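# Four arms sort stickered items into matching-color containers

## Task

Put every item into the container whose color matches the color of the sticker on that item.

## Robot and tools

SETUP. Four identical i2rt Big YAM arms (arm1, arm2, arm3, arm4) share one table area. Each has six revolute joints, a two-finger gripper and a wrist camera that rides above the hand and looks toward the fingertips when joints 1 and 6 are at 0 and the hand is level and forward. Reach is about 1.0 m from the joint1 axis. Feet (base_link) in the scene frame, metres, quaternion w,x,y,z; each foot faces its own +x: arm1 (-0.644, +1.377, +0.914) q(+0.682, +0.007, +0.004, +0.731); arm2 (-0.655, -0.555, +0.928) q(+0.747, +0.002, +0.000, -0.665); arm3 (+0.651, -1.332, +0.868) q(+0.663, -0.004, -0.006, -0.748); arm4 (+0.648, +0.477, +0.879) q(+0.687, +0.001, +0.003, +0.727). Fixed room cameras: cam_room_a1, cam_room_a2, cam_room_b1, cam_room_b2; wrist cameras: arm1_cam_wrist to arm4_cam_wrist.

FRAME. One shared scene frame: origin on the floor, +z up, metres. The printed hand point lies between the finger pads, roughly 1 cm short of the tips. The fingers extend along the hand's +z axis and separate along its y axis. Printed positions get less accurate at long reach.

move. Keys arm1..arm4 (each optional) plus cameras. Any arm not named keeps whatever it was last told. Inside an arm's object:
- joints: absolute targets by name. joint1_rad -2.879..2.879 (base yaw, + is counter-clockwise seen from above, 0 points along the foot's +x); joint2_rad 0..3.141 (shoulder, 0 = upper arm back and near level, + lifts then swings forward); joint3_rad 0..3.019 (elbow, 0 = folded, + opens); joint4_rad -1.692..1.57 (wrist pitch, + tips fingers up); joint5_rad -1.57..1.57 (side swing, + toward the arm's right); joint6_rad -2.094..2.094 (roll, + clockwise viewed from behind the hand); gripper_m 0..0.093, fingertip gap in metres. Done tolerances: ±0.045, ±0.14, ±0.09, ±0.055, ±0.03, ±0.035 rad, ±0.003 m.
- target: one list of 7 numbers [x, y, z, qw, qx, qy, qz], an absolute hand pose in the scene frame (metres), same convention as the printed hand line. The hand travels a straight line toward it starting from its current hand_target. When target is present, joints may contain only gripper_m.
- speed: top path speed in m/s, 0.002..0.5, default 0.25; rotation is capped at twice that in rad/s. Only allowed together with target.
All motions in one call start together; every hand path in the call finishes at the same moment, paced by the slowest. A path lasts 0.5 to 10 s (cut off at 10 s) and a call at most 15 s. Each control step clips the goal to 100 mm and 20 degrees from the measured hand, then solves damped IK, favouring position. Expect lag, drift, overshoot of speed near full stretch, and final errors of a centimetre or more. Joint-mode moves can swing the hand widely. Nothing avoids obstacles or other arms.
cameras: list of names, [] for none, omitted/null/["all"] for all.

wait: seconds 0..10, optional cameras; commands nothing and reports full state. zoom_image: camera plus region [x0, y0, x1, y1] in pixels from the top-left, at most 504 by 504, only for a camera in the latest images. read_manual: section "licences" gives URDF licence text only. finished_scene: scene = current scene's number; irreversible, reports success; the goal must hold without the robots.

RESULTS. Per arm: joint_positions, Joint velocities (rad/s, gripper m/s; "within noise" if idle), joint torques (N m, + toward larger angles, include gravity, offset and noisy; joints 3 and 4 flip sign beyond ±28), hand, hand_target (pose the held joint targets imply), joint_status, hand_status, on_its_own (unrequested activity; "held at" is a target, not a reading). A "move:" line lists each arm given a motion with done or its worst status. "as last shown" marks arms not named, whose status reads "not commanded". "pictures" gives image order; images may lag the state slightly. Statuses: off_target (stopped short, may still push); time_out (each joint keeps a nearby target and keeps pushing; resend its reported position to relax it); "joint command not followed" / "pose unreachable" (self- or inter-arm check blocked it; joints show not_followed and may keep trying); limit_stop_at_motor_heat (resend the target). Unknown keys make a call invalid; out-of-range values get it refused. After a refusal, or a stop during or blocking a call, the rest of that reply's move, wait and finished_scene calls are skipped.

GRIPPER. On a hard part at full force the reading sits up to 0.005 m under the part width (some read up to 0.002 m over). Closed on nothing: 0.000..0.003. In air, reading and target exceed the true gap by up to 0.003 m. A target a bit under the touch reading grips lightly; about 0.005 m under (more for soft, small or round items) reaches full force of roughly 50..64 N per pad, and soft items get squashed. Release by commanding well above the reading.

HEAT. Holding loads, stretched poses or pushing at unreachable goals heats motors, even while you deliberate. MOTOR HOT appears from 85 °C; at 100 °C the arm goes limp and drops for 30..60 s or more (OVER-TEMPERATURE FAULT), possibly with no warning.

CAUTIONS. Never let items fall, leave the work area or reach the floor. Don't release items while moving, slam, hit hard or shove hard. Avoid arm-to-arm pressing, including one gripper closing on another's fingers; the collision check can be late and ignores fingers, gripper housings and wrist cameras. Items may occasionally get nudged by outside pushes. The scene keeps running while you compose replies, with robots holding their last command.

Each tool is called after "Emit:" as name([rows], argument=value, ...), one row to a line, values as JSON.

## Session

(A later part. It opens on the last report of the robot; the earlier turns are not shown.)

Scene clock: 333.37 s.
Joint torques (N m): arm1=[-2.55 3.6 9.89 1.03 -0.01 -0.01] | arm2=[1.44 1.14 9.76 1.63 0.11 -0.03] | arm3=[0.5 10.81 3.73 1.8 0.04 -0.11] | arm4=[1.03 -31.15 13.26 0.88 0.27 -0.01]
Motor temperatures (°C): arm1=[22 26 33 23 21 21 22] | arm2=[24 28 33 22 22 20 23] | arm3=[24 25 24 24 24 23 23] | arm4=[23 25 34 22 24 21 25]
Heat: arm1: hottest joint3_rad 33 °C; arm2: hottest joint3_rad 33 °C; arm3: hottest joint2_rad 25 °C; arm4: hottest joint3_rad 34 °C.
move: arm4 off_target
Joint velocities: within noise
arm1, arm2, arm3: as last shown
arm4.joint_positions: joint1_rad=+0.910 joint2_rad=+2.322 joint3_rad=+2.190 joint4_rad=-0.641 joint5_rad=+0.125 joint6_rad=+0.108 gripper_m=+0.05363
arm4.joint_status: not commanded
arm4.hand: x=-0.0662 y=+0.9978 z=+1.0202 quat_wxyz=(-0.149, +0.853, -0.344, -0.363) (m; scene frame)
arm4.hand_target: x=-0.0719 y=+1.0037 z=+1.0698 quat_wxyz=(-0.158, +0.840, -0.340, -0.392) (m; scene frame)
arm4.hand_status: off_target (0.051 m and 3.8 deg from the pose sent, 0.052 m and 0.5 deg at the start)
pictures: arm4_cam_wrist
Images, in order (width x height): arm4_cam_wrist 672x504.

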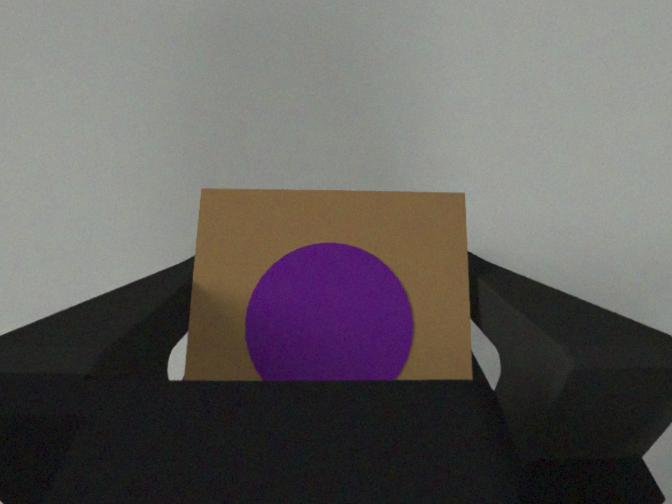

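Emit:
move(arm4={"target":[-0.02,0.96,1.13,0.158,-0.840,0.3395,0.392],"speed":0.2}, cameras=["arm4_cam_wrist"])

Emit:
move(arm4={"target":[0.40,0.66,1.18,0.158,-0.840,0.3395,0.392],"speed":0.3}, cameras=["arm4_cam_wrist","cam_room_a2"])

Scene clock: 341.03 s.
Joint torques (N m): arm1=[-2.73 3.25 9.69 1.02 0 -0.01] | arm2=[1.44 1.2 9.76 1.66 0.11 -0.03] | arm3=[0.79 10.75 3.75 1.77 0.04 -0.12] | arm4=[1.67 -24.18 9.62 1.42 0.24 0.05]
Motor temperatures (°C): arm1=[22 26 32 23 21 21 22] | arm2=[24 28 32 22 22 20 23] | arm3=[24 25 24 24 24 23 23] | arm4=[23 27 35 22 24 21 25]
Heat: arm1: hottest joint3_rad 32 °C; arm2: hottest joint3_rad 32 °C; arm3: hottest joint2_rad 25 °C; arm4: hottest joint3_rad 35 °C.
move: arm4 off_target
Joint velocities: within noise
arm1, arm2, arm3: as last shown
arm4.joint_positions: joint1_rad=+0.910 joint2_rad=+2.038 joint3_rad=+1.980 joint4_rad=-0.641 joint5_rad=+0.131 joint6_rad=+0.108 gripper_m=+0.05363
arm4.joint_status: not commanded
arm4.hand: x=-0.0139 y=+0.9639 z=+1.1394 quat_wxyz=(-0.159, +0.837, -0.342, -0.395) (m; scene frame)
arm4.hand_target: x=-0.0198 y=+0.9600 z=+1.1300 quat_wxyz=(-0.158, +0.840, -0.340, -0.392) (m; scene frame)
arm4.hand_status: off_target (0.012 m and 0.6 deg from the pose sent, 0.125 m and 3.8 deg at the start)
pictures: arm4_cam_wrist
Images, in order (width x height): arm4_cam_wrist 672x504.

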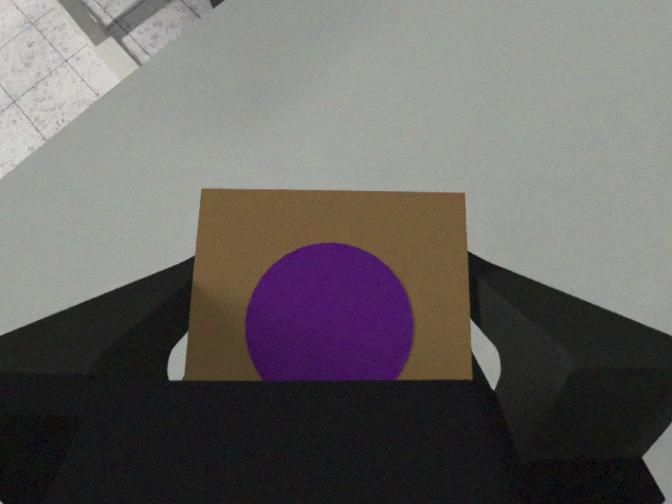

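Scene clock: 343.50 s.
Joint torques (N m): arm1=[-3.02 4.07 9.94 1.24 -0.01 -0.02] | arm2=[1.38 1.32 9.74 1.65 0.11 -0.02] | arm3=[0.56 10.81 3.77 1.78 0.04 -0.12] | arm4=[1.55 -0.21 9.46 0.9 0.29 0.18]
Motor temperatures (°C): arm1=[22 26 32 23 21 21 22] | arm2=[24 28 32 22 22 20 23] | arm3=[24 25 24 24 24 23 23] | arm4=[23 27 35 22 24 21 25]
Heat: arm1: hottest joint3_rad 32 °C; arm2: hottest joint3_rad 32 °C; arm3: hottest joint2_rad 25 °C; arm4: hottest joint3_rad 35 °C.
move: arm4 done
Joint velocities: within noise
arm1, arm2, arm3: as last shown
arm4.joint_positions: joint1_rad=+0.983 joint2_rad=+0.586 joint3_rad=+0.754 joint4_rad=-0.864 joint5_rad=+0.186 joint6_rad=+0.141 gripper_m=+0.05363
arm4.joint_status: not commanded
arm4.hand: x=+0.4011 y=+0.6618 z=+1.1843 quat_wxyz=(-0.162, +0.838, -0.336, -0.399) (m; scene frame)
arm4.hand_target: x=+0.4001 y=+0.6600 z=+1.1800 quat_wxyz=(-0.158, +0.840, -0.339, -0.392) (m; scene frame)
arm4.hand_status: done (0.005 m and 1.0 deg from the pose sent, 0.515 m and 0.6 deg at the start)
pictures: arm4_cam_wrist, cam_room_a2
Images, in order (width x height): arm4_cam_wrist 672x504, cam_room_a2 672x504.

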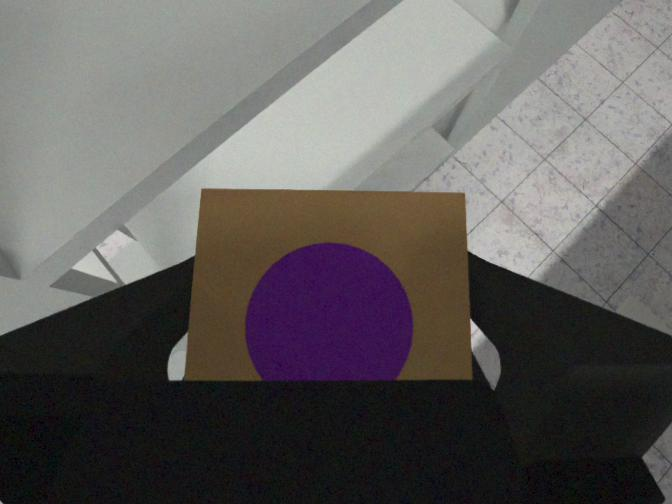

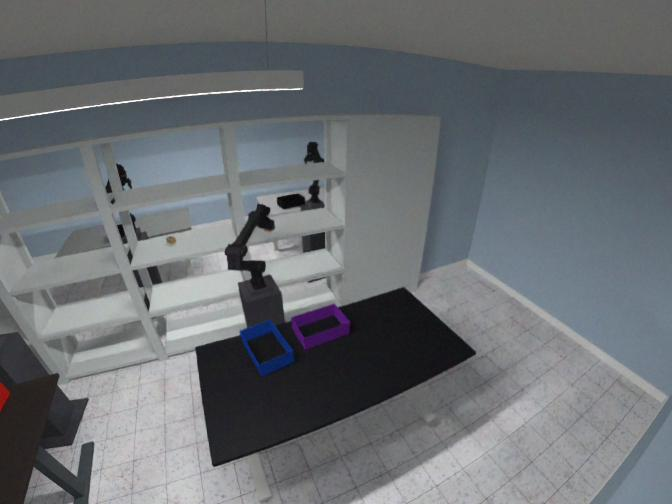

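Emit:
move(arm4={"joints":{"joint1_rad":-1.02}}, cameras=["arm4_cam_wrist"])

Emit:
move(arm4={"target":[1.10,0.79,0.88,0.403,-0.273,0.865,0.127],"speed":0.3}, cameras=["arm4_cam_wrist","cam_room_a2"])

Emit:
zoom_image(camera="cam_room_a2", region=[220, 240, 400, 390])

Scene clock: 361.00 s.
Joint torques (N m): arm1=[-3.08 3.9 9.87 1.18 0.02 -0.04] | arm2=[1.44 1.03 9.74 1.63 0.11 -0.03] | arm3=[0.56 10.75 3.73 1.78 0.04 -0.12] | arm4=[0.26 -0.73 9.51 0.92 0.22 0.13]
Motor temperatures (°C): arm1=[21 26 32 23 21 21 22] | arm2=[24 27 31 22 22 20 23] | arm3=[24 25 24 24 24 23 23] | arm4=[23 25 35 22 24 21 26]
Heat: arm1: hottest joint3_rad 32 °C; arm2: hottest joint3_rad 31 °C; arm3: hottest joint2_rad 25 °C; arm4: hottest joint3_rad 35 °C.
move: arm4 done
Joint velocities: within noise
arm1.joint_positions: joint1_rad=-2.251 joint2_rad=+0.599 joint3_rad=+1.292 joint4_rad=-1.593 joint5_rad=-0.006 joint6_rad=-0.006 gripper_m=+0.07496
arm1.joint_status: not commanded
arm1.hand: x=-0.4775 y=+1.2652 z=+1.3628 quat_wxyz=(-0.307, -0.280, -0.904, +0.098) (m; scene frame)
arm1.hand_target: x=-0.4798 y=+1.2645 z=+1.3650 quat_wxyz=(-0.306, -0.282, -0.904, +0.101) (m; scene frame)
arm1.hand_status: not commanded
arm2, arm3: as last shown
arm4.joint_positions: joint1_rad=-1.017 joint2_rad=+0.588 joint3_rad=+0.754 joint4_rad=-0.864 joint5_rad=+0.189 joint6_rad=+0.143 gripper_m=+0.05359
arm4.joint_status: all done
arm4.hand: x=+0.9198 y=+0.6276 z=+1.1815 quat_wxyz=(-0.420, +0.171, -0.888, -0.074) (m; scene frame)
arm4.hand_target: x=+0.9199 y=+0.6263 z=+1.1777 quat_wxyz=(-0.414, +0.165, -0.892, -0.073) (m; scene frame)
arm4.hand_status: not commanded
pictures: arm4_cam_wrist
Images, in order (width x height): arm4_cam_wrist 672x504.

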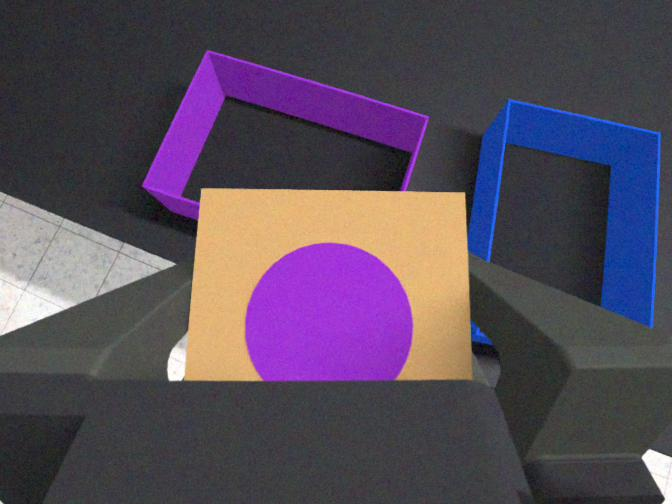

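Scene clock: 362.93 s.
Joint torques (N m): arm1=[-2.84 3.72 9.94 1.11 -0.02 -0.04] | arm2=[1.32 1.14 9.76 1.65 0.11 -0.03] | arm3=[0.67 10.81 3.77 1.77 0.03 -0.12] | arm4=[0.44 -14.1 7.46 1.98 -0.05 -0.1]
Motor temperatures (°C): arm1=[21 25 32 23 21 21 22] | arm2=[24 27 31 22 22 20 23] | arm3=[24 25 24 24 24 23 23] | arm4=[23 25 35 22 24 21 26]
Heat: arm1: hottest joint3_rad 32 °C; arm2: hottest joint3_rad 31 °C; arm3: hottest joint2_rad 25 °C; arm4: hottest joint3_rad 35 °C.
move: arm4 off_target
Joint velocities: within noise
arm1, arm2, arm3: as last shown
arm4.joint_positions: joint1_rad=-1.017 joint2_rad=+1.761 joint3_rad=+0.705 joint4_rad=+0.313 joint5_rad=-0.001 joint6_rad=+0.010 gripper_m=+0.05360
arm4.joint_status: not commanded
arm4.hand: x=+1.0818 y=+0.7807 z=+0.8669 quat_wxyz=(-0.381, +0.272, -0.875, -0.123) (m; scene frame)
arm4.hand_target: x=+1.0992 y=+0.7895 z=+0.8806 quat_wxyz=(-0.403, +0.273, -0.864, -0.127) (m; scene frame)
arm4.hand_status: off_target (0.024 m and 2.9 deg from the pose sent, 0.387 m and 13.6 deg at the start)
pictures: arm4_cam_wrist, cam_room_a2
Images, in order (width x height): arm4_cam_wrist 672x504, cam_room_a2 672x504.

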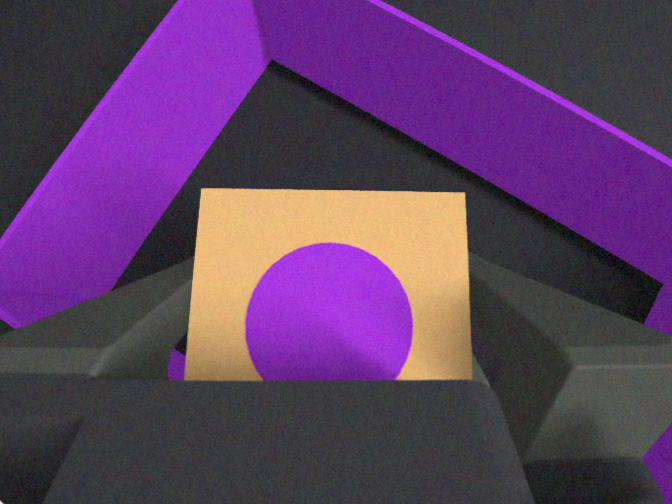

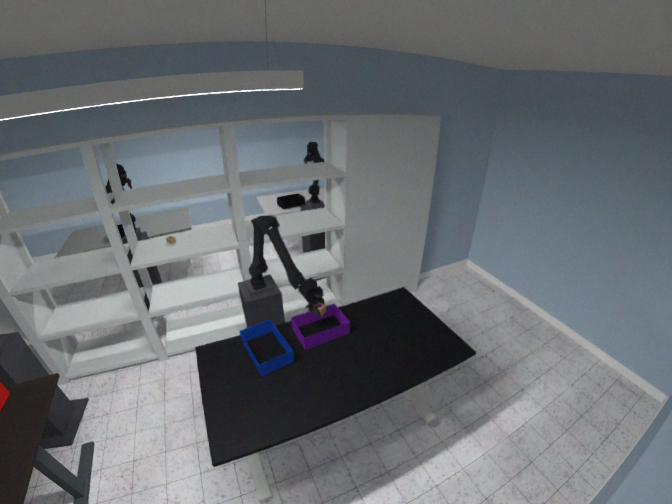

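Scaled by 2.800.

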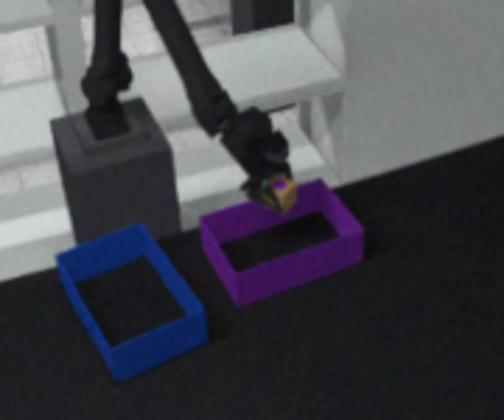

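Emit:
move(arm4={"target":[1.16,0.815,0.725,0.403,-0.273,0.865,0.127],"speed":0.2}, cameras=["arm4_cam_wrist","cam_room_a2"])

Emit:
zoom_image(camera="cam_room_a2", region=[270, 270, 380, 370])

Scene clock: 371.03 s.
Joint torques (N m): arm1=[-2.26 3.84 9.78 1.18 -0.05 -0.06] | arm2=[1.49 1.2 9.76 1.63 0.11 -0.03] | arm3=[0.67 10.93 3.71 1.83 0.04 -0.12] | arm4=[-0.15 -15.91 4.6 1.66 -0.04 -0.07]
Motor temperatures (°C): arm1=[21 25 32 23 21 21 22] | arm2=[24 27 31 22 22 20 23] | arm3=[24 25 24 24 24 23 23] | arm4=[23 25 34 22 24 21 26]
Heat: arm1: hottest joint3_rad 32 °C; arm2: hottest joint3_rad 31 °C; arm3: hottest joint2_rad 25 °C; arm4: hottest joint3_rad 34 °C.
move: arm4 off_target
Joint velocities: within noise
arm1: as last shown
arm2.joint_positions: joint1_rad=+2.119 joint2_rad=+0.597 joint3_rad=+1.300 joint4_rad=-1.590 joint5_rad=-0.001 joint6_rad=+0.011 gripper_m=+0.06991
arm2.joint_status: not commanded
arm2.hand: x=-0.5036 y=-0.4375 z=+1.3850 quat_wxyz=(-0.318, +0.302, -0.892, -0.113) (m; scene frame)
arm2.hand_target: x=-0.5049 y=-0.4373 z=+1.3826 quat_wxyz=(-0.312, +0.310, -0.891, -0.110) (m; scene frame)
arm2.hand_status: not commanded
arm3.joint_positions: joint1_rad=-1.441 joint2_rad=+0.286 joint3_rad=+1.539 joint4_rad=-1.251 joint5_rad=-0.001 joint6_rad=+0.007 gripper_m=+0.09402
arm3.joint_status: not commanded
arm3.hand: x=+0.6069 y=-1.3226 z=+1.5331 quat_wxyz=(-0.011, -0.707, +0.004, +0.707) (m; scene frame)
arm3.hand_target: x=+0.5965 y=-1.3221 z=+1.5299 quat_wxyz=(-0.005, -0.714, +0.005, +0.700) (m; scene frame)
arm3.hand_status: not commanded
arm4.joint_positions: joint1_rad=-1.042 joint2_rad=+2.240 joint3_rad=+0.972 joint4_rad=+0.589 joint5_rad=-0.023 joint6_rad=-0.012 gripper_m=+0.05360
arm4.joint_status: not commanded
arm4.hand: x=+1.1585 y=+0.8197 z=+0.7421 quat_wxyz=(-0.408, +0.270, -0.862, -0.131) (m; scene frame)
arm4.hand_target: x=+1.1595 y=+0.8147 z=+0.7255 quat_wxyz=(-0.403, +0.273, -0.864, -0.127) (m; scene frame)
arm4.hand_status: off_target (0.018 m and 0.9 deg from the pose sent, 0.166 m and 2.9 deg at the start)
pictures: arm4_cam_wrist, cam_room_a2
Images, in order (width x height): arm4_cam_wrist 672x504, cam_room_a2 672x504.

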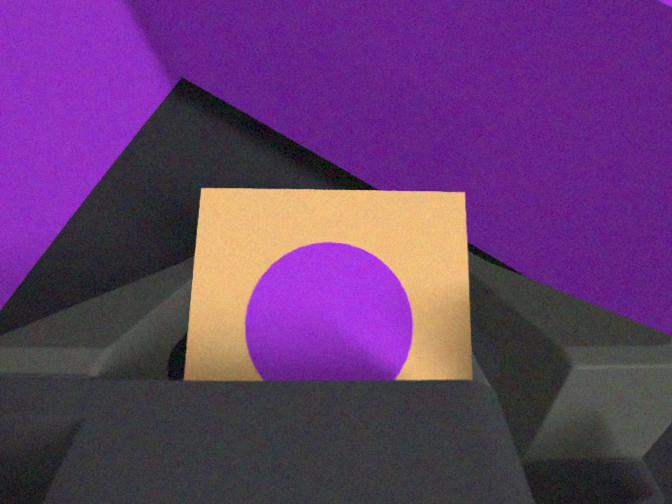

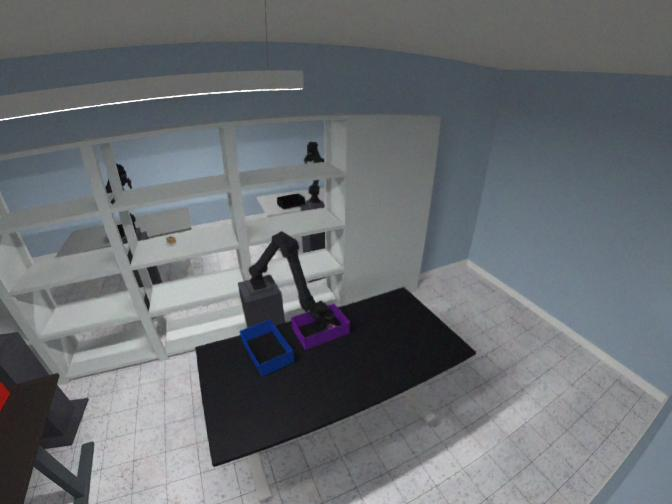

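Scaled by 4.582.

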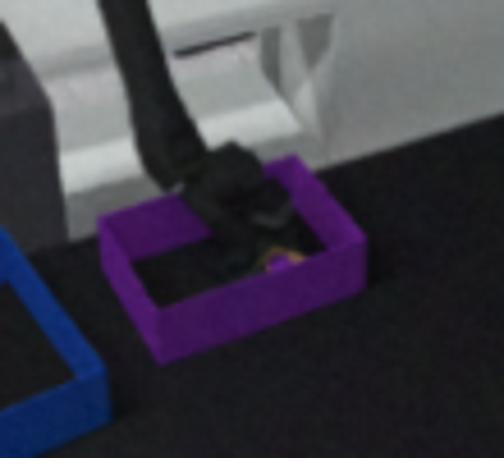

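Emit:
move(arm4={"target":[1.145,0.81,0.69,0.403,-0.273,0.865,0.127],"speed":0.1}, cameras=["arm4_cam_wrist","cam_room_a2"])

Emit:
zoom_image(camera="cam_room_a2", region=[270, 270, 380, 370])

Scene clock: 377.20 s.
Joint torques (N m): arm1=[-2.84 3.55 9.99 1.18 0.02 -0.03] | arm2=[1.32 1.14 9.77 1.65 0.11 -0.02] | arm3=[0.62 10.93 3.75 1.78 0.04 -0.13] | arm4=[0.79 -13.1 3.04 0.92 0.14 0]
Motor temperatures (°C): arm1=[21 25 32 23 21 21 22] | arm2=[24 27 31 22 22 20 23] | arm3=[24 25 24 24 24 23 23] | arm4=[23 25 33 22 24 21 26]
Heat: arm1: hottest joint3_rad 32 °C; arm2: hottest joint3_rad 31 °C; arm3: hottest joint2_rad 25 °C; arm4: hottest joint3_rad 33 °C.
move: arm4 off_target
Joint velocities: within noise
arm1, arm2, arm3: as last shown
arm4.joint_positions: joint1_rad=-1.042 joint2_rad=+2.274 joint3_rad=+0.972 joint4_rad=+0.703 joint5_rad=-0.023 joint6_rad=-0.012 gripper_m=+0.05360
arm4.joint_status: not commanded
arm4.hand: x=+1.1649 y=+0.8239 z=+0.7441 quat_wxyz=(-0.443, +0.265, -0.845, -0.141) (m; scene frame)
arm4.hand_target: x=+1.1421 y=+0.8080 z=+0.6939 quat_wxyz=(-0.403, +0.273, -0.864, -0.127) (m; scene frame)
arm4.hand_status: off_target (0.059 m and 5.4 deg from the pose sent, 0.055 m and 0.9 deg at the start)
pictures: arm4_cam_wrist, cam_room_a2
Images, in order (width x height): arm4_cam_wrist 672x504, cam_room_a2 672x504.

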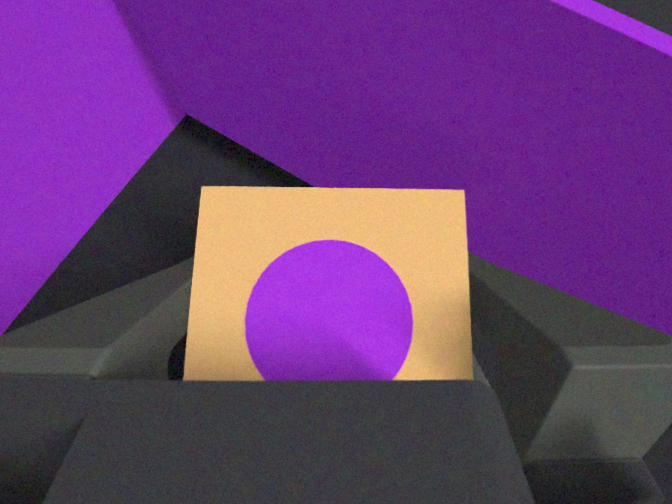

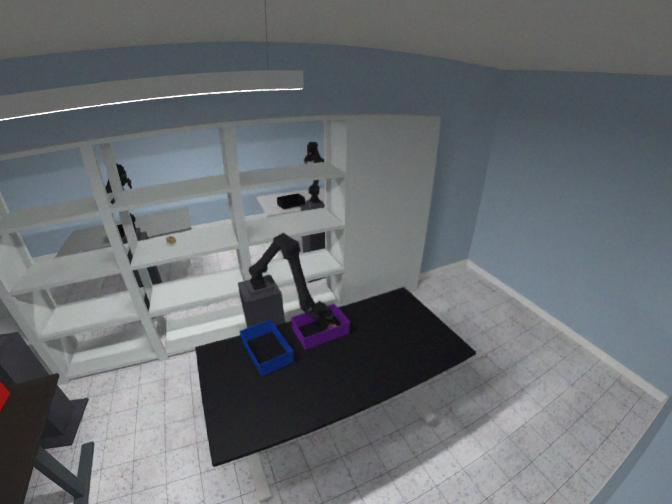

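Scaled by 4.582.

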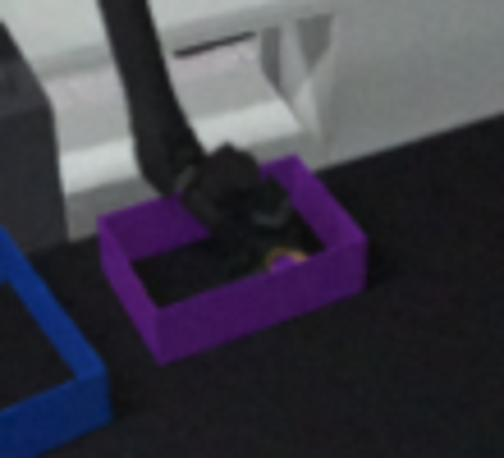

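Emit:
move(arm4={"target":[1.160,0.817,0.73,0.403,-0.273,0.865,0.127],"speed":0.15}, cameras=[])

Emit:
move(arm4={"joints":{"gripper_m":0.08}}, cameras=["arm4_cam_wrist"])

Emit:
move(arm4={"target":[1.02,0.737,0.89,0.403,-0.273,0.865,0.127],"speed":0.25}, cameras=["arm4_cam_wrist"])

Scene clock: 383.33 s.
Joint torques (N m): arm1=[-2.9 3.72 9.98 1.09 -0.05 -0.05] | arm2=[1.32 1.14 9.74 1.65 0.11 -0.02] | arm3=[0.44 10.87 3.75 1.78 0.04 -0.13] | arm4=[0.03 -18.26 3.9 0.28 -0.01 -0.05]
Motor temperatures (°C): arm1=[21 25 32 23 21 21 22] | arm2=[24 26 31 22 22 20 23] | arm3=[24 25 24 24 24 23 23] | arm4=[23 25 32 22 24 21 26]
Heat: arm1: hottest joint3_rad 32 °C; arm2: hottest joint3_rad 31 °C; arm3: hottest joint2_rad 25 °C; arm4: hottest joint3_rad 32 °C.
move: arm4 off_target
Joint velocities: within noise
arm1, arm2, arm3: as last shown
arm4.joint_positions: joint1_rad=-1.042 joint2_rad=+2.252 joint3_rad=+0.981 joint4_rad=+0.614 joint5_rad=-0.023 joint6_rad=-0.012 gripper_m=+0.05360
arm4.joint_status: not commanded
arm4.hand: x=+1.1627 y=+0.8225 z=+0.7421 quat_wxyz=(-0.418, +0.269, -0.857, -0.134) (m; scene frame)
arm4.hand_target: x=+1.1597 y=+0.8168 z=+0.7302 quat_wxyz=(-0.403, +0.273, -0.864, -0.127) (m; scene frame)
arm4.hand_status: off_target (0.014 m and 2.1 deg from the pose sent, 0.016 m and 5.4 deg at the start)
pictures: none
No camera images: "cameras" was empty.

Scene clock: 383.83 s.
Joint torques (N m): arm1=[-2.43 3.84 9.95 1.1 0 -0.03] | arm2=[1.38 1.2 9.74 1.62 0.11 -0.03] | arm3=[0.5 10.81 3.71 1.8 0.03 -0.12] | arm4=[0.15 -18.08 3.99 0.84 0.14 -0.01]
Motor temperatures (°C): arm1=[21 25 32 23 21 21 22] | arm2=[24 26 31 22 22 20 23] | arm3=[24 25 24 24 24 23 23] | arm4=[23 25 32 22 24 21 26]
Heat: arm1: hottest joint3_rad 32 °C; arm2: hottest joint3_rad 31 °C; arm3: hottest joint2_rad 25 °C; arm4: hottest joint3_rad 32 °C.
move: arm4 done
Joint velocities: within noise
arm1, arm2, arm3: as last shown
arm4.joint_positions: joint1_rad=-1.042 joint2_rad=+2.252 joint3_rad=+0.981 joint4_rad=+0.600 joint5_rad=-0.025 joint6_rad=-0.012 gripper_m=+0.07990
arm4.joint_status: all done
arm4.hand: x=+1.1606 y=+0.8218 z=+0.7395 quat_wxyz=(-0.412, +0.271, -0.860, -0.133) (m; scene frame)
arm4.hand_target: x=+1.1597 y=+0.8168 z=+0.7302 quat_wxyz=(-0.403, +0.273, -0.864, -0.127) (m; scene frame)
arm4.hand_status: not commanded
pictures: arm4_cam_wrist
Images, in order (width x height): arm4_cam_wrist 672x504.

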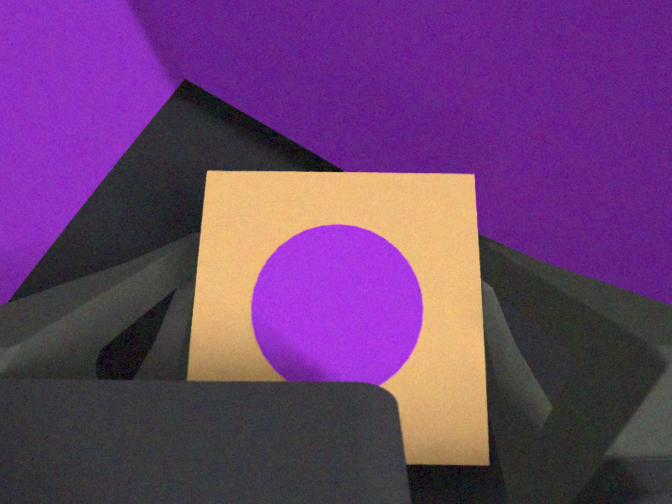

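Scene clock: 385.43 s.
Joint torques (N m): arm1=[-2.78 4.07 9.78 1.25 0 -0.03] | arm2=[1.26 1.26 9.77 1.62 0.11 -0.02] | arm3=[0.56 10.87 3.73 1.76 0.04 -0.12] | arm4=[1.61 -10.23 4.94 0.95 0.19 0.14]
Motor temperatures (°C): arm1=[21 25 32 23 21 21 22] | arm2=[24 26 31 22 22 20 23] | arm3=[24 25 24 24 24 23 23] | arm4=[23 25 32 22 24 21 26]
Heat: arm1: hottest joint3_rad 32 °C; arm2: hottest joint3_rad 31 °C; arm3: hottest joint2_rad 25 °C; arm4: hottest joint3_rad 32 °C.
move: arm4 done
Joint velocities: within noise
arm1, arm2, arm3: as last shown
arm4.joint_positions: joint1_rad=-1.026 joint2_rad=+1.560 joint3_rad=+0.476 joint4_rad=+0.410 joint5_rad=-0.004 joint6_rad=-0.012 gripper_m=+0.07992
arm4.joint_status: not commanded
arm4.hand: x=+1.0241 y=+0.7359 z=+0.8951 quat_wxyz=(-0.411, +0.273, -0.860, -0.127) (m; scene frame)
arm4.hand_target: x=+1.0200 y=+0.7369 z=+0.8901 quat_wxyz=(-0.403, +0.273, -0.864, -0.127) (m; scene frame)
arm4.hand_status: done (0.007 m and 1.1 deg from the pose sent, 0.223 m and 1.3 deg at the start)
pictures: arm4_cam_wrist
Images, in order (width x height): arm4_cam_wrist 672x504.

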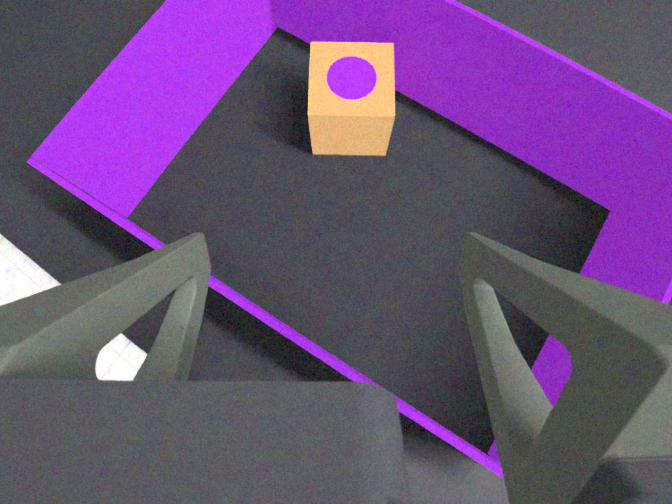

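Emit:
move(arm4={"joints":{"joint1_rad":2.18,"joint2_rad":0.56,"joint3_rad":0.85,"joint4_rad":-0.8,"joint5_rad":0,"joint6_rad":0,"gripper_m":0.093}}, cameras=["arm4_cam_wrist"])

Emit:
move(arm4={"target":[0.03,-0.015,1.11,-0.165,-0.817,-0.286,0.472],"speed":0.3}, cameras=["arm4_cam_wrist","cam_room_a2"])

Scene clock: 402.17 s.
Joint torques (N m): arm1=[-3.19 3.55 9.99 0.95 -0.01 -0.06] | arm2=[1.38 1.08 9.76 1.65 0.11 -0.02] | arm3=[0.56 10.93 3.77 1.76 0.03 -0.12] | arm4=[0.85 -1.03 9.83 0.92 0.21 0.15]
Motor temperatures (°C): arm1=[21 25 32 23 21 21 22] | arm2=[24 26 30 22 22 20 23] | arm3=[24 25 24 24 24 23 23] | arm4=[23 24 30 22 24 21 25]
Heat: arm1: hottest joint3_rad 32 °C; arm2: hottest joint3_rad 30 °C; arm3: hottest joint2_rad 25 °C; arm4: hottest joint3_rad 30 °C.
move: arm4 done
Joint velocities: within noise
arm1, arm2, arm3: as last shown
arm4.joint_positions: joint1_rad=+2.177 joint2_rad=+0.568 joint3_rad=+0.845 joint4_rad=-0.788 joint5_rad=-0.003 joint6_rad=-0.012 gripper_m=+0.09294
arm4.joint_status: all done
arm4.hand: x=+0.3965 y=+0.2811 z=+1.2565 quat_wxyz=(+0.163, +0.813, +0.286, -0.481) (m; scene frame)
arm4.hand_target: x=+0.3995 y=+0.2828 z=+1.2592 quat_wxyz=(+0.166, +0.814, +0.281, -0.480) (m; scene frame)
arm4.hand_status: not commanded
pictures: arm4_cam_wrist
Images, in order (width x height): arm4_cam_wrist 672x504.

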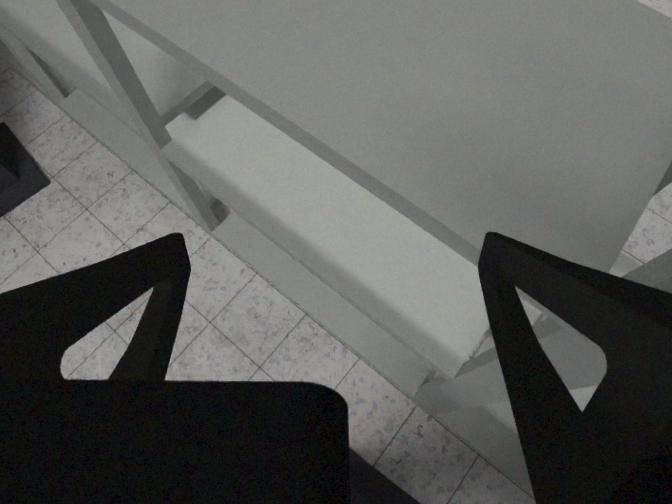

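Scene clock: 404.57 s.
Joint torques (N m): arm1=[-1.85 4.07 9.88 1.13 -0.02 -0.02] | arm2=[1.44 1.14 9.74 1.65 0.11 -0.02] | arm3=[0.44 10.75 3.78 1.76 0.04 -0.12] | arm4=[1.2 -20.89 13.09 1.01 0.13 0.14]
Motor temperatures (°C): arm1=[21 25 32 23 21 21 22] | arm2=[24 26 30 22 22 20 23] | arm3=[24 25 24 24 24 23 23] | arm4=[23 24 31 22 24 21 25]
Heat: arm1: hottest joint3_rad 32 °C; arm2: hottest joint3_rad 30 °C; arm3: hottest joint2_rad 25 °C; arm4: hottest joint3_rad 31 °C.
move: arm4 off_target
Joint velocities: within noise
arm1.joint_positions: joint1_rad=-2.251 joint2_rad=+0.599 joint3_rad=+1.292 joint4_rad=-1.593 joint5_rad=-0.006 joint6_rad=-0.006 gripper_m=+0.07496
arm1.joint_status: not commanded
arm1.hand: x=-0.4775 y=+1.2652 z=+1.3628 quat_wxyz=(-0.307, -0.280, -0.904, +0.098) (m; scene frame)
arm1.hand_target: x=-0.4798 y=+1.2645 z=+1.3650 quat_wxyz=(-0.306, -0.282, -0.904, +0.101) (m; scene frame)
arm1.hand_status: not commanded
arm2, arm3: as last shown
arm4.joint_positions: joint1_rad=+2.179 joint2_rad=+1.896 joint3_rad=+1.555 joint4_rad=-0.214 joint5_rad=-0.001 joint6_rad=-0.012 gripper_m=+0.09294
arm4.joint_status: not commanded
arm4.hand: x=+0.0379 y=-0.0006 z=+1.0939 quat_wxyz=(+0.157, +0.823, +0.290, -0.463) (m; scene frame)
arm4.hand_target: x=+0.0311 y=-0.0141 z=+1.1100 quat_wxyz=(+0.165, +0.817, +0.286, -0.472) (m; scene frame)
arm4.hand_status: off_target (0.023 m and 1.6 deg from the pose sent, 0.493 m and 1.1 deg at the start)
pictures: arm4_cam_wrist, cam_room_a2
Images, in order (width x height): arm4_cam_wrist 672x504, cam_room_a2 672x504.

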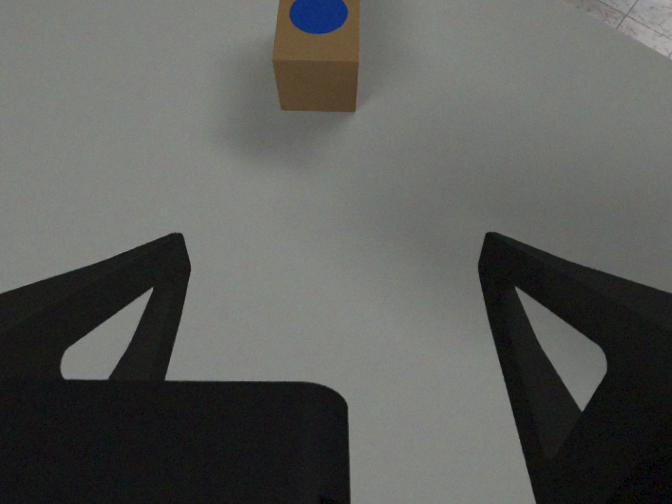

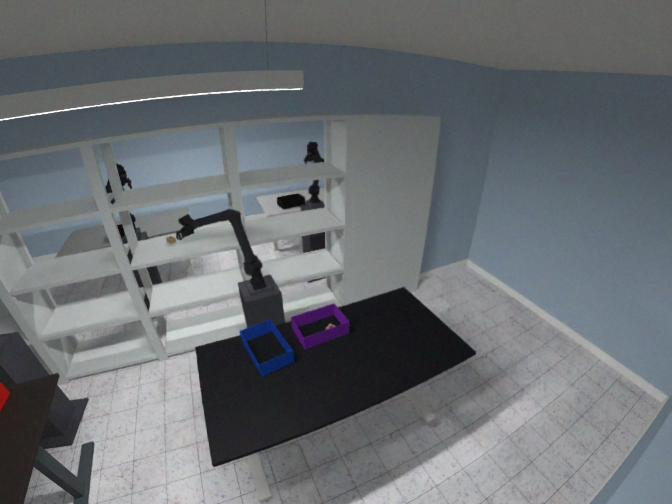

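Emit:
move(arm4={"target":[-0.110,-0.138,1.003,-0.165,-0.817,-0.286,0.472],"speed":0.15}, cameras=["arm4_cam_wrist"])

Scene clock: 415.40 s.
Joint torques (N m): arm1=[-2.78 4.01 9.92 1.16 -0.05 -0.04] | arm2=[1.38 1.14 9.76 1.61 0.11 -0.02] | arm3=[0.56 10.81 3.75 1.78 0.04 -0.12] | arm4=[1.32 -27.22 13.74 0.95 0.2 0.15]
Motor temperatures (°C): arm1=[21 25 32 23 21 21 22] | arm2=[24 26 30 22 22 20 23] | arm3=[24 25 24 24 24 23 23] | arm4=[23 25 35 22 24 21 25]
Heat: arm1: hottest joint3_rad 32 °C; arm2: hottest joint3_rad 30 °C; arm3: hottest joint2_rad 25 °C; arm4: hottest joint3_rad 35 °C.
move: arm4 off_target
Joint velocities: within noise
arm1, arm2, arm3: as last shown
arm4.joint_positions: joint1_rad=+2.189 joint2_rad=+2.551 joint3_rad=+2.472 joint4_rad=-0.445 joint5_rad=+0.006 joint6_rad=-0.006 gripper_m=+0.09294
arm4.joint_status: not commanded
arm4.hand: x=-0.1082 y=-0.1257 z=+1.0167 quat_wxyz=(+0.162, +0.815, +0.287, -0.476) (m; scene frame)
arm4.hand_target: x=-0.1084 y=-0.1367 z=+1.0031 quat_wxyz=(+0.165, +0.817, +0.286, -0.473) (m; scene frame)
arm4.hand_status: off_target (0.018 m and 0.6 deg from the pose sent, 0.221 m and 1.6 deg at the start)
pictures: arm4_cam_wrist
Images, in order (width x height): arm4_cam_wrist 672x504.

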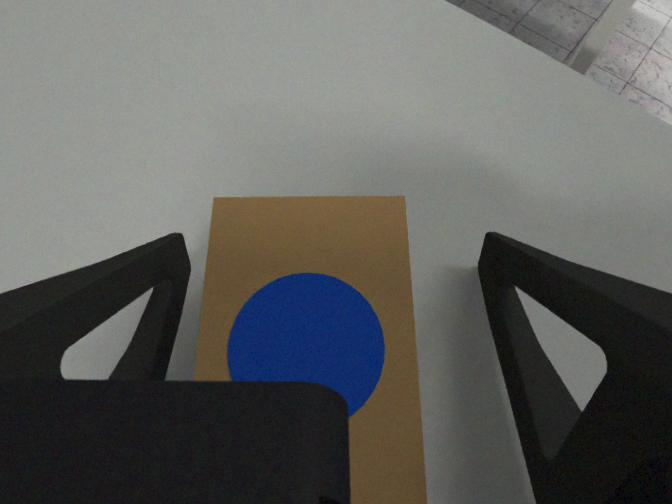

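Emit:
move(arm4={"target":[-0.095,-0.127,0.973,-0.165,-0.817,-0.286,0.472],"speed":0.1}, cameras=["arm4_cam_wrist"])

Scene clock: 420.27 s.
Joint torques (N m): arm1=[-3.19 3.49 9.85 1.24 -0.05 -0.05] | arm2=[1.38 1.14 9.74 1.63 0.11 -0.03] | arm3=[0.62 10.87 3.75 1.76 0.04 -0.12] | arm4=[1.44 -29.22 7.56 1.17 0.21 0.15]
Motor temperatures (°C): arm1=[21 25 32 23 21 21 22] | arm2=[24 26 30 22 22 20 23] | arm3=[24 25 24 24 24 23 23] | arm4=[23 26 34 22 24 21 25]
Heat: arm1: hottest joint3_rad 32 °C; arm2: hottest joint3_rad 30 °C; arm3: hottest joint2_rad 25 °C; arm4: hottest joint3_rad 34 °C.
move: arm4 off_target
Joint velocities: within noise
arm1: as last shown
arm2.joint_positions: joint1_rad=+2.119 joint2_rad=+0.597 joint3_rad=+1.300 joint4_rad=-1.590 joint5_rad=-0.001 joint6_rad=+0.011 gripper_m=+0.06991
arm2.joint_status: not commanded
arm2.hand: x=-0.5036 y=-0.4375 z=+1.3850 quat_wxyz=(-0.318, +0.302, -0.892, -0.113) (m; scene frame)
arm2.hand_target: x=-0.5049 y=-0.4373 z=+1.3826 quat_wxyz=(-0.312, +0.310, -0.891, -0.110) (m; scene frame)
arm2.hand_status: not commanded
arm3.joint_positions: joint1_rad=-1.441 joint2_rad=+0.286 joint3_rad=+1.539 joint4_rad=-1.251 joint5_rad=-0.001 joint6_rad=+0.007 gripper_m=+0.09402
arm3.joint_status: not commanded
arm3.hand: x=+0.6069 y=-1.3226 z=+1.5331 quat_wxyz=(-0.011, -0.707, +0.004, +0.707) (m; scene frame)
arm3.hand_target: x=+0.5965 y=-1.3221 z=+1.5299 quat_wxyz=(-0.005, -0.714, +0.005, +0.700) (m; scene frame)
arm3.hand_status: not commanded
arm4.joint_positions: joint1_rad=+2.190 joint2_rad=+2.513 joint3_rad=+2.362 joint4_rad=-0.317 joint5_rad=+0.007 joint6_rad=-0.006 gripper_m=+0.09294
arm4.joint_status: not commanded
arm4.hand: x=-0.1060 y=-0.1242 z=+1.0144 quat_wxyz=(+0.170, +0.802, +0.282, -0.498) (m; scene frame)
arm4.hand_target: x=-0.0949 y=-0.1269 z=+0.9737 quat_wxyz=(+0.165, +0.817, +0.286, -0.472) (m; scene frame)
arm4.hand_status: off_target (0.043 m and 3.5 deg from the pose sent, 0.046 m and 0.6 deg at the start)
pictures: arm4_cam_wrist
Images, in order (width x height): arm4_cam_wrist 672x504.

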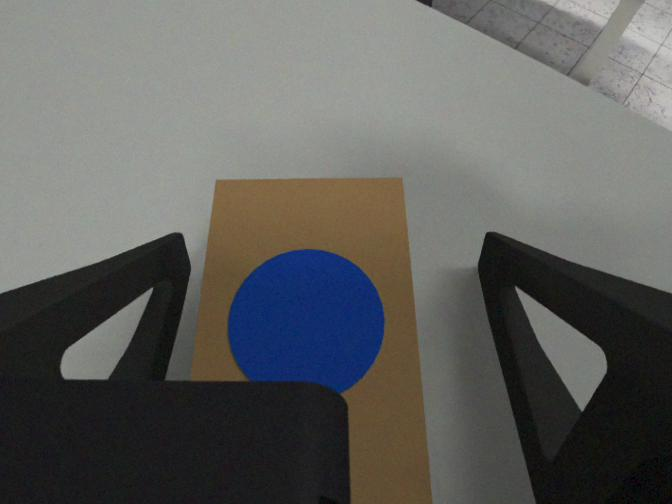

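Emit:
move(arm4={"joints":{"gripper_m":0.03}}, cameras=[])

Emit:
move(arm4={"target":[-0.03,-0.06,1.15,-0.165,-0.817,-0.286,0.472],"speed":0.2}, cameras=["arm4_cam_wrist"])

Emit:
move(arm4={"target":[0.40,0.28,1.22,-0.165,-0.817,-0.286,0.472],"speed":0.35}, cameras=[])

Emit:
move(arm4={"joints":{"joint1_rad":-1.895,"joint5_rad":0,"joint6_rad":0}}, cameras=["arm4_cam_wrist"])

Emit:
move(arm4={"target":[1.13,0.352,0.92,0.496,0.113,0.8586,-0.065],"speed":0.35}, cameras=["arm4_cam_wrist","cam_room_a2"])

Scene clock: 456.93 s.
Joint torques (N m): arm1=[-2.49 4.42 9.74 1.13 -0.02 -0.07] | arm2=[1.44 1.14 9.76 1.66 0.11 -0.02] | arm3=[0.56 10.81 3.78 1.8 0.05 -0.11] | arm4=[1.26 -28.75 7.64 1.2 0.15 0.14]
Motor temperatures (°C): arm1=[21 24 32 23 21 21 21] | arm2=[24 25 30 22 22 20 23] | arm3=[24 25 24 24 24 23 23] | arm4=[23 29 33 22 24 21 25]
Heat: arm1: hottest joint3_rad 32 °C; arm2: hottest joint3_rad 30 °C; arm3: hottest joint2_rad 25 °C; arm4: hottest joint3_rad 33 °C.
move: arm4 off_target
Joint velocities: within noise
arm1, arm2, arm3: as last shown
arm4.joint_positions: joint1_rad=+2.192 joint2_rad=+2.511 joint3_rad=+2.359 joint4_rad=-0.317 joint5_rad=+0.010 joint6_rad=-0.004 gripper_m=+0.04414
arm4.joint_status: gripper_m off_target (ended at +0.04417, target +0.03000)
arm4.hand: x=-0.1048 y=-0.1251 z=+1.0147 quat_wxyz=(+0.170, +0.802, +0.282, -0.498) (m; scene frame)
arm4.hand_target: x=-0.0950 y=-0.1268 z=+0.9738 quat_wxyz=(+0.165, +0.817, +0.286, -0.472) (m; scene frame)
arm4.hand_status: not commanded
pictures: none
No camera images: "cameras" was empty.

Scene clock: 458.80 s.
Joint torques (N m): arm1=[-2.49 3.9 9.89 1.07 -0.02 -0.02] | arm2=[1.32 1.08 9.74 1.63 0.11 -0.01] | arm3=[0.5 10.75 3.74 1.78 0.04 -0.12] | arm4=[0.56 -25.52 9.69 1.07 -0.03 0.04]
Motor temperatures (°C): arm1=[21 24 32 23 21 21 21] | arm2=[24 25 30 22 22 20 23] | arm3=[24 25 24 24 24 23 23] | arm4=[23 29 33 22 24 21 25]
Heat: arm1: hottest joint3_rad 32 °C; arm2: hottest joint3_rad 30 °C; arm3: hottest joint2_rad 25 °C; arm4: hottest joint3_rad 33 °C.
move: arm4 done
Joint velocities: within noise
arm1, arm2, arm3: as last shown
arm4.joint_positions: joint1_rad=+2.192 joint2_rad=+2.100 joint3_rad=+2.024 joint4_rad=-0.438 joint5_rad=+0.001 joint6_rad=-0.004 gripper_m=+0.04415
arm4.joint_status: not commanded
arm4.hand: x=-0.0267 y=-0.0643 z=+1.1577 quat_wxyz=(+0.167, +0.812, +0.288, -0.479) (m; scene frame)
arm4.hand_target: x=-0.0299 y=-0.0600 z=+1.1501 quat_wxyz=(+0.165, +0.817, +0.286, -0.472) (m; scene frame)
arm4.hand_status: done (0.009 m and 1.0 deg from the pose sent, 0.168 m and 3.5 deg at the start)
pictures: arm4_cam_wrist
Images, in order (width x height): arm4_cam_wrist 672x504.

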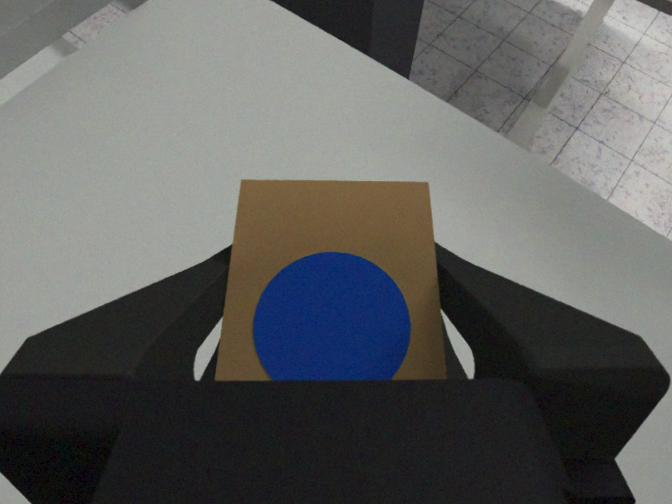

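Scene clock: 461.17 s.
Joint torques (N m): arm1=[-3.08 3.49 10 1.21 0.02 0] | arm2=[1.38 1.32 9.73 1.62 0.11 -0.02] | arm3=[0.56 10.75 3.78 1.76 0.03 -0.12] | arm4=[0.44 0.5 9.42 0.98 0.08 0.08]
Motor temperatures (°C): arm1=[21 24 32 23 21 21 21] | arm2=[24 25 30 22 22 20 23] | arm3=[24 25 24 24 24 23 23] | arm4=[23 29 33 22 24 21 25]
Heat: arm1: hottest joint3_rad 32 °C; arm2: hottest joint3_rad 30 °C; arm3: hottest joint2_rad 25 °C; arm4: hottest joint3_rad 33 °C.
move: arm4 done
Joint velocities: within noise
arm1, arm2, arm3: as last shown
arm4.joint_positions: joint1_rad=+2.192 joint2_rad=+0.536 joint3_rad=+0.753 joint4_rad=-0.727 joint5_rad=+0.001 joint6_rad=-0.004 gripper_m=+0.04415
arm4.joint_status: not commanded
arm4.hand: x=+0.4009 y=+0.2794 z=+1.2256 quat_wxyz=(+0.167, +0.812, +0.287, -0.480) (m; scene frame)
arm4.hand_target: x=+0.4000 y=+0.2800 z=+1.2201 quat_wxyz=(+0.165, +0.817, +0.286, -0.472) (m; scene frame)
arm4.hand_status: done (0.006 m and 1.2 deg from the pose sent, 0.552 m and 1.0 deg at the start)
pictures: none
No camera images: "cameras" was empty.

Scene clock: 463.83 s.
Joint torques (N m): arm1=[-2.9 4.25 9.85 1.25 -0.01 -0.07] | arm2=[1.32 1.26 9.74 1.61 0.1 -0.02] | arm3=[0.56 10.87 3.75 1.76 0.03 -0.12] | arm4=[0.79 -0.32 9.47 1.13 -0.04 0.08]
Motor temperatures (°C): arm1=[21 24 32 23 21 21 21] | arm2=[24 25 30 22 22 20 23] | arm3=[24 25 24 24 24 23 23] | arm4=[23 29 33 22 24 21 25]
Heat: arm1: hottest joint3_rad 32 °C; arm2: hottest joint3_rad 30 °C; arm3: hottest joint2_rad 25 °C; arm4: hottest joint3_rad 33 °C.
move: arm4 done
Joint velocities: within noise
arm1, arm2, arm3: as last shown
arm4.joint_positions: joint1_rad=-1.892 joint2_rad=+0.541 joint3_rad=+0.753 joint4_rad=-0.727 joint5_rad=+0.003 joint6_rad=-0.004 gripper_m=+0.04415
arm4.joint_status: all done
arm4.hand: x=+0.9577 y=+0.3940 z=+1.2211 quat_wxyz=(-0.497, -0.112, -0.857, +0.070) (m; scene frame)
arm4.hand_target: x=+0.9568 y=+0.3938 z=+1.2171 quat_wxyz=(-0.492, -0.115, -0.861, +0.068) (m; scene frame)
arm4.hand_status: not commanded
pictures: arm4_cam_wrist
Images, in order (width x height): arm4_cam_wrist 672x504.

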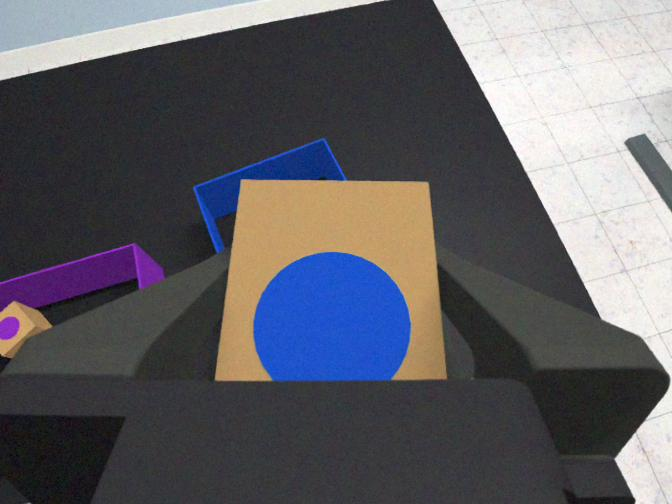

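Scene clock: 465.67 s.
Joint torques (N m): arm1=[-2.78 3.78 9.92 1.06 -0.01 0.02] | arm2=[1.38 1.08 9.81 1.65 0.11 -0.02] | arm3=[0.67 10.87 3.74 1.74 0.04 -0.12] | arm4=[1.2 -12.04 6.95 2.04 0.17 0.15]
Motor temperatures (°C): arm1=[21 24 32 23 21 21 21] | arm2=[24 25 30 22 22 20 23] | arm3=[24 25 24 24 24 23 23] | arm4=[23 28 33 22 24 21 25]
Heat: arm1: hottest joint3_rad 32 °C; arm2: hottest joint3_rad 30 °C; arm3: hottest joint2_rad 25 °C; arm4: hottest joint3_rad 33 °C.
move: arm4 off_target
Joint velocities: within noise
arm1, arm2, arm3: as last shown
arm4.joint_positions: joint1_rad=-1.888 joint2_rad=+1.631 joint3_rad=+0.495 joint4_rad=+0.557 joint5_rad=+0.003 joint6_rad=-0.001 gripper_m=+0.04415
arm4.joint_status: not commanded
arm4.hand: x=+1.1106 y=+0.3530 z=+0.9006 quat_wxyz=(-0.470, -0.113, -0.873, +0.065) (m; scene frame)
arm4.hand_target: x=+1.1291 y=+0.3523 z=+0.9204 quat_wxyz=(-0.496, -0.113, -0.859, +0.065) (m; scene frame)
arm4.hand_status: off_target (0.027 m and 3.5 deg from the pose sent, 0.349 m and 0.7 deg at the start)
pictures: arm4_cam_wrist, cam_room_a2
Images, in order (width x height): arm4_cam_wrist 672x504, cam_room_a2 672x504.

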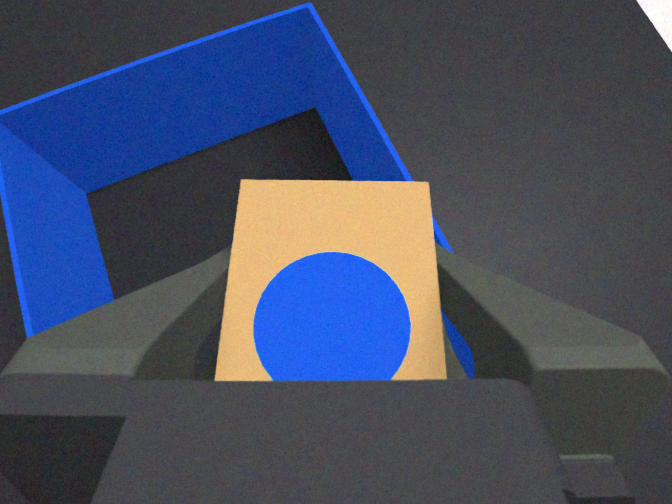

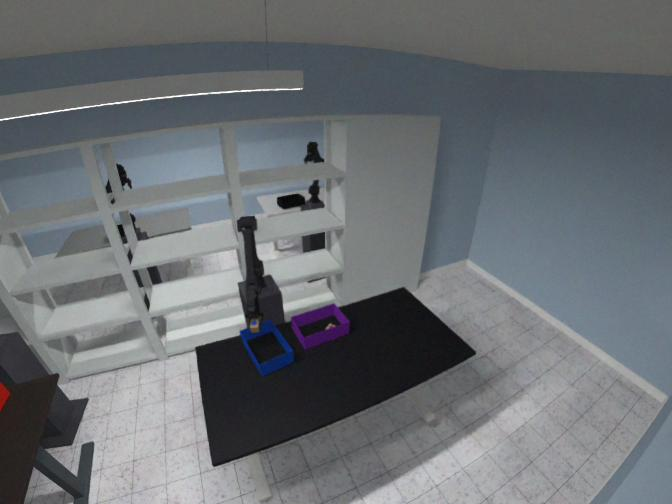

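Emit:
move(arm4={"target":[1.20,0.395,0.78,0.496,0.113,0.8586,-0.065],"speed":0.25}, cameras=["arm4_cam_wrist","cam_room_a2"])

Emit:
zoom_image(camera="cam_room_a2", region=[220, 290, 330, 390])

Scene clock: 471.80 s.
Joint torques (N m): arm1=[-2.84 3.66 9.84 1.14 -0.04 -0.05] | arm2=[1.32 1.14 9.77 1.63 0.11 -0.02] | arm3=[0.62 10.87 3.73 1.76 0.05 -0.12] | arm4=[1.03 -15.97 3.43 1.99 0.23 0.18]
Motor temperatures (°C): arm1=[21 24 32 23 21 21 21] | arm2=[24 25 30 22 22 20 23] | arm3=[24 25 24 24 24 23 23] | arm4=[23 28 33 22 24 21 26]
Heat: arm1: hottest joint3_rad 32 °C; arm2: hottest joint3_rad 30 °C; arm3: hottest joint2_rad 25 °C; arm4: hottest joint3_rad 33 °C.
move: arm4 done
Joint velocities: within noise
arm1.joint_positions: joint1_rad=-2.251 joint2_rad=+0.599 joint3_rad=+1.292 joint4_rad=-1.593 joint5_rad=-0.006 joint6_rad=-0.006 gripper_m=+0.07496
arm1.joint_status: not commanded
arm1.hand: x=-0.4775 y=+1.2652 z=+1.3628 quat_wxyz=(-0.307, -0.280, -0.904, +0.098) (m; scene frame)
arm1.hand_target: x=-0.4798 y=+1.2645 z=+1.3650 quat_wxyz=(-0.306, -0.282, -0.904, +0.101) (m; scene frame)
arm1.hand_status: not commanded
arm2, arm3: as last shown
arm4.joint_positions: joint1_rad=-1.736 joint2_rad=+2.164 joint3_rad=+0.727 joint4_rad=+0.883 joint5_rad=+0.128 joint6_rad=+0.068 gripper_m=+0.04416
arm4.joint_status: not commanded
arm4.hand: x=+1.1906 y=+0.3952 z=+0.7759 quat_wxyz=(-0.483, -0.107, -0.867, +0.068) (m; scene frame)
arm4.hand_target: x=+1.1997 y=+0.3951 z=+0.7801 quat_wxyz=(-0.496, -0.113, -0.859, +0.065) (m; scene frame)
arm4.hand_status: done (0.010 m and 1.9 deg from the pose sent, 0.156 m and 3.5 deg at the start)
pictures: arm4_cam_wrist, cam_room_a2
Images, in order (width x height): arm4_cam_wrist 672x504, cam_room_a2 672x504.

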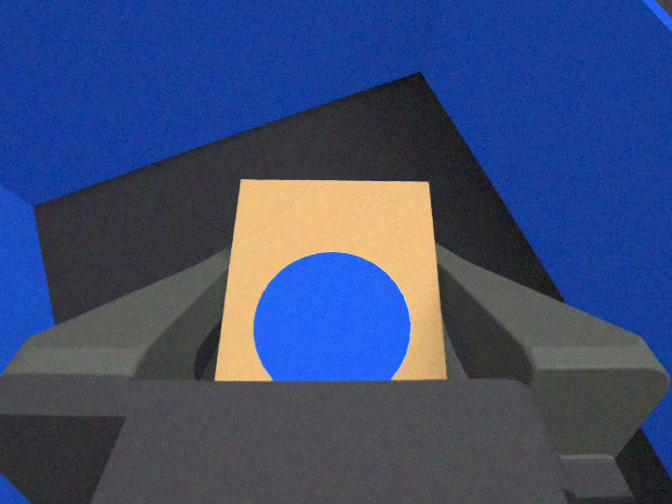

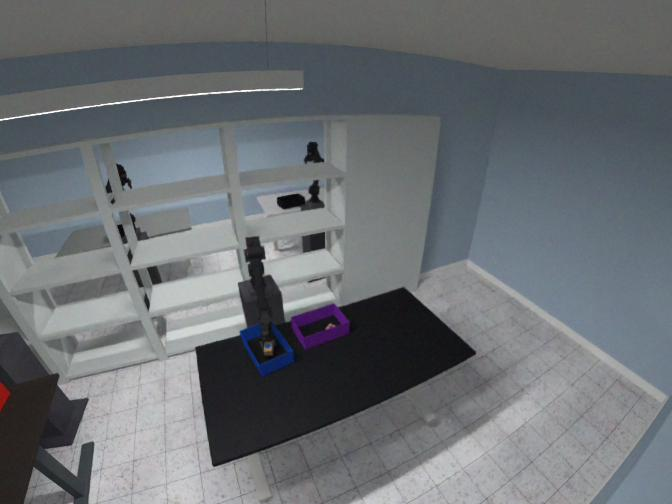

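Scaled by 4.582.

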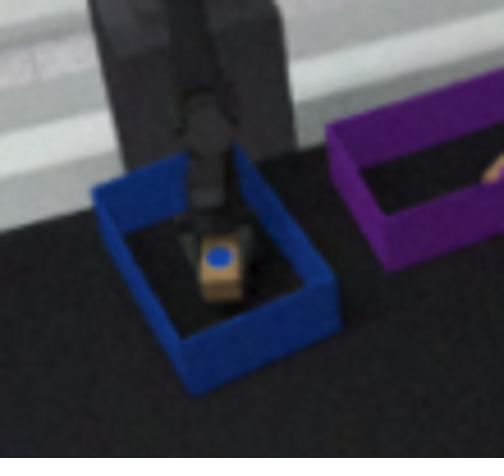

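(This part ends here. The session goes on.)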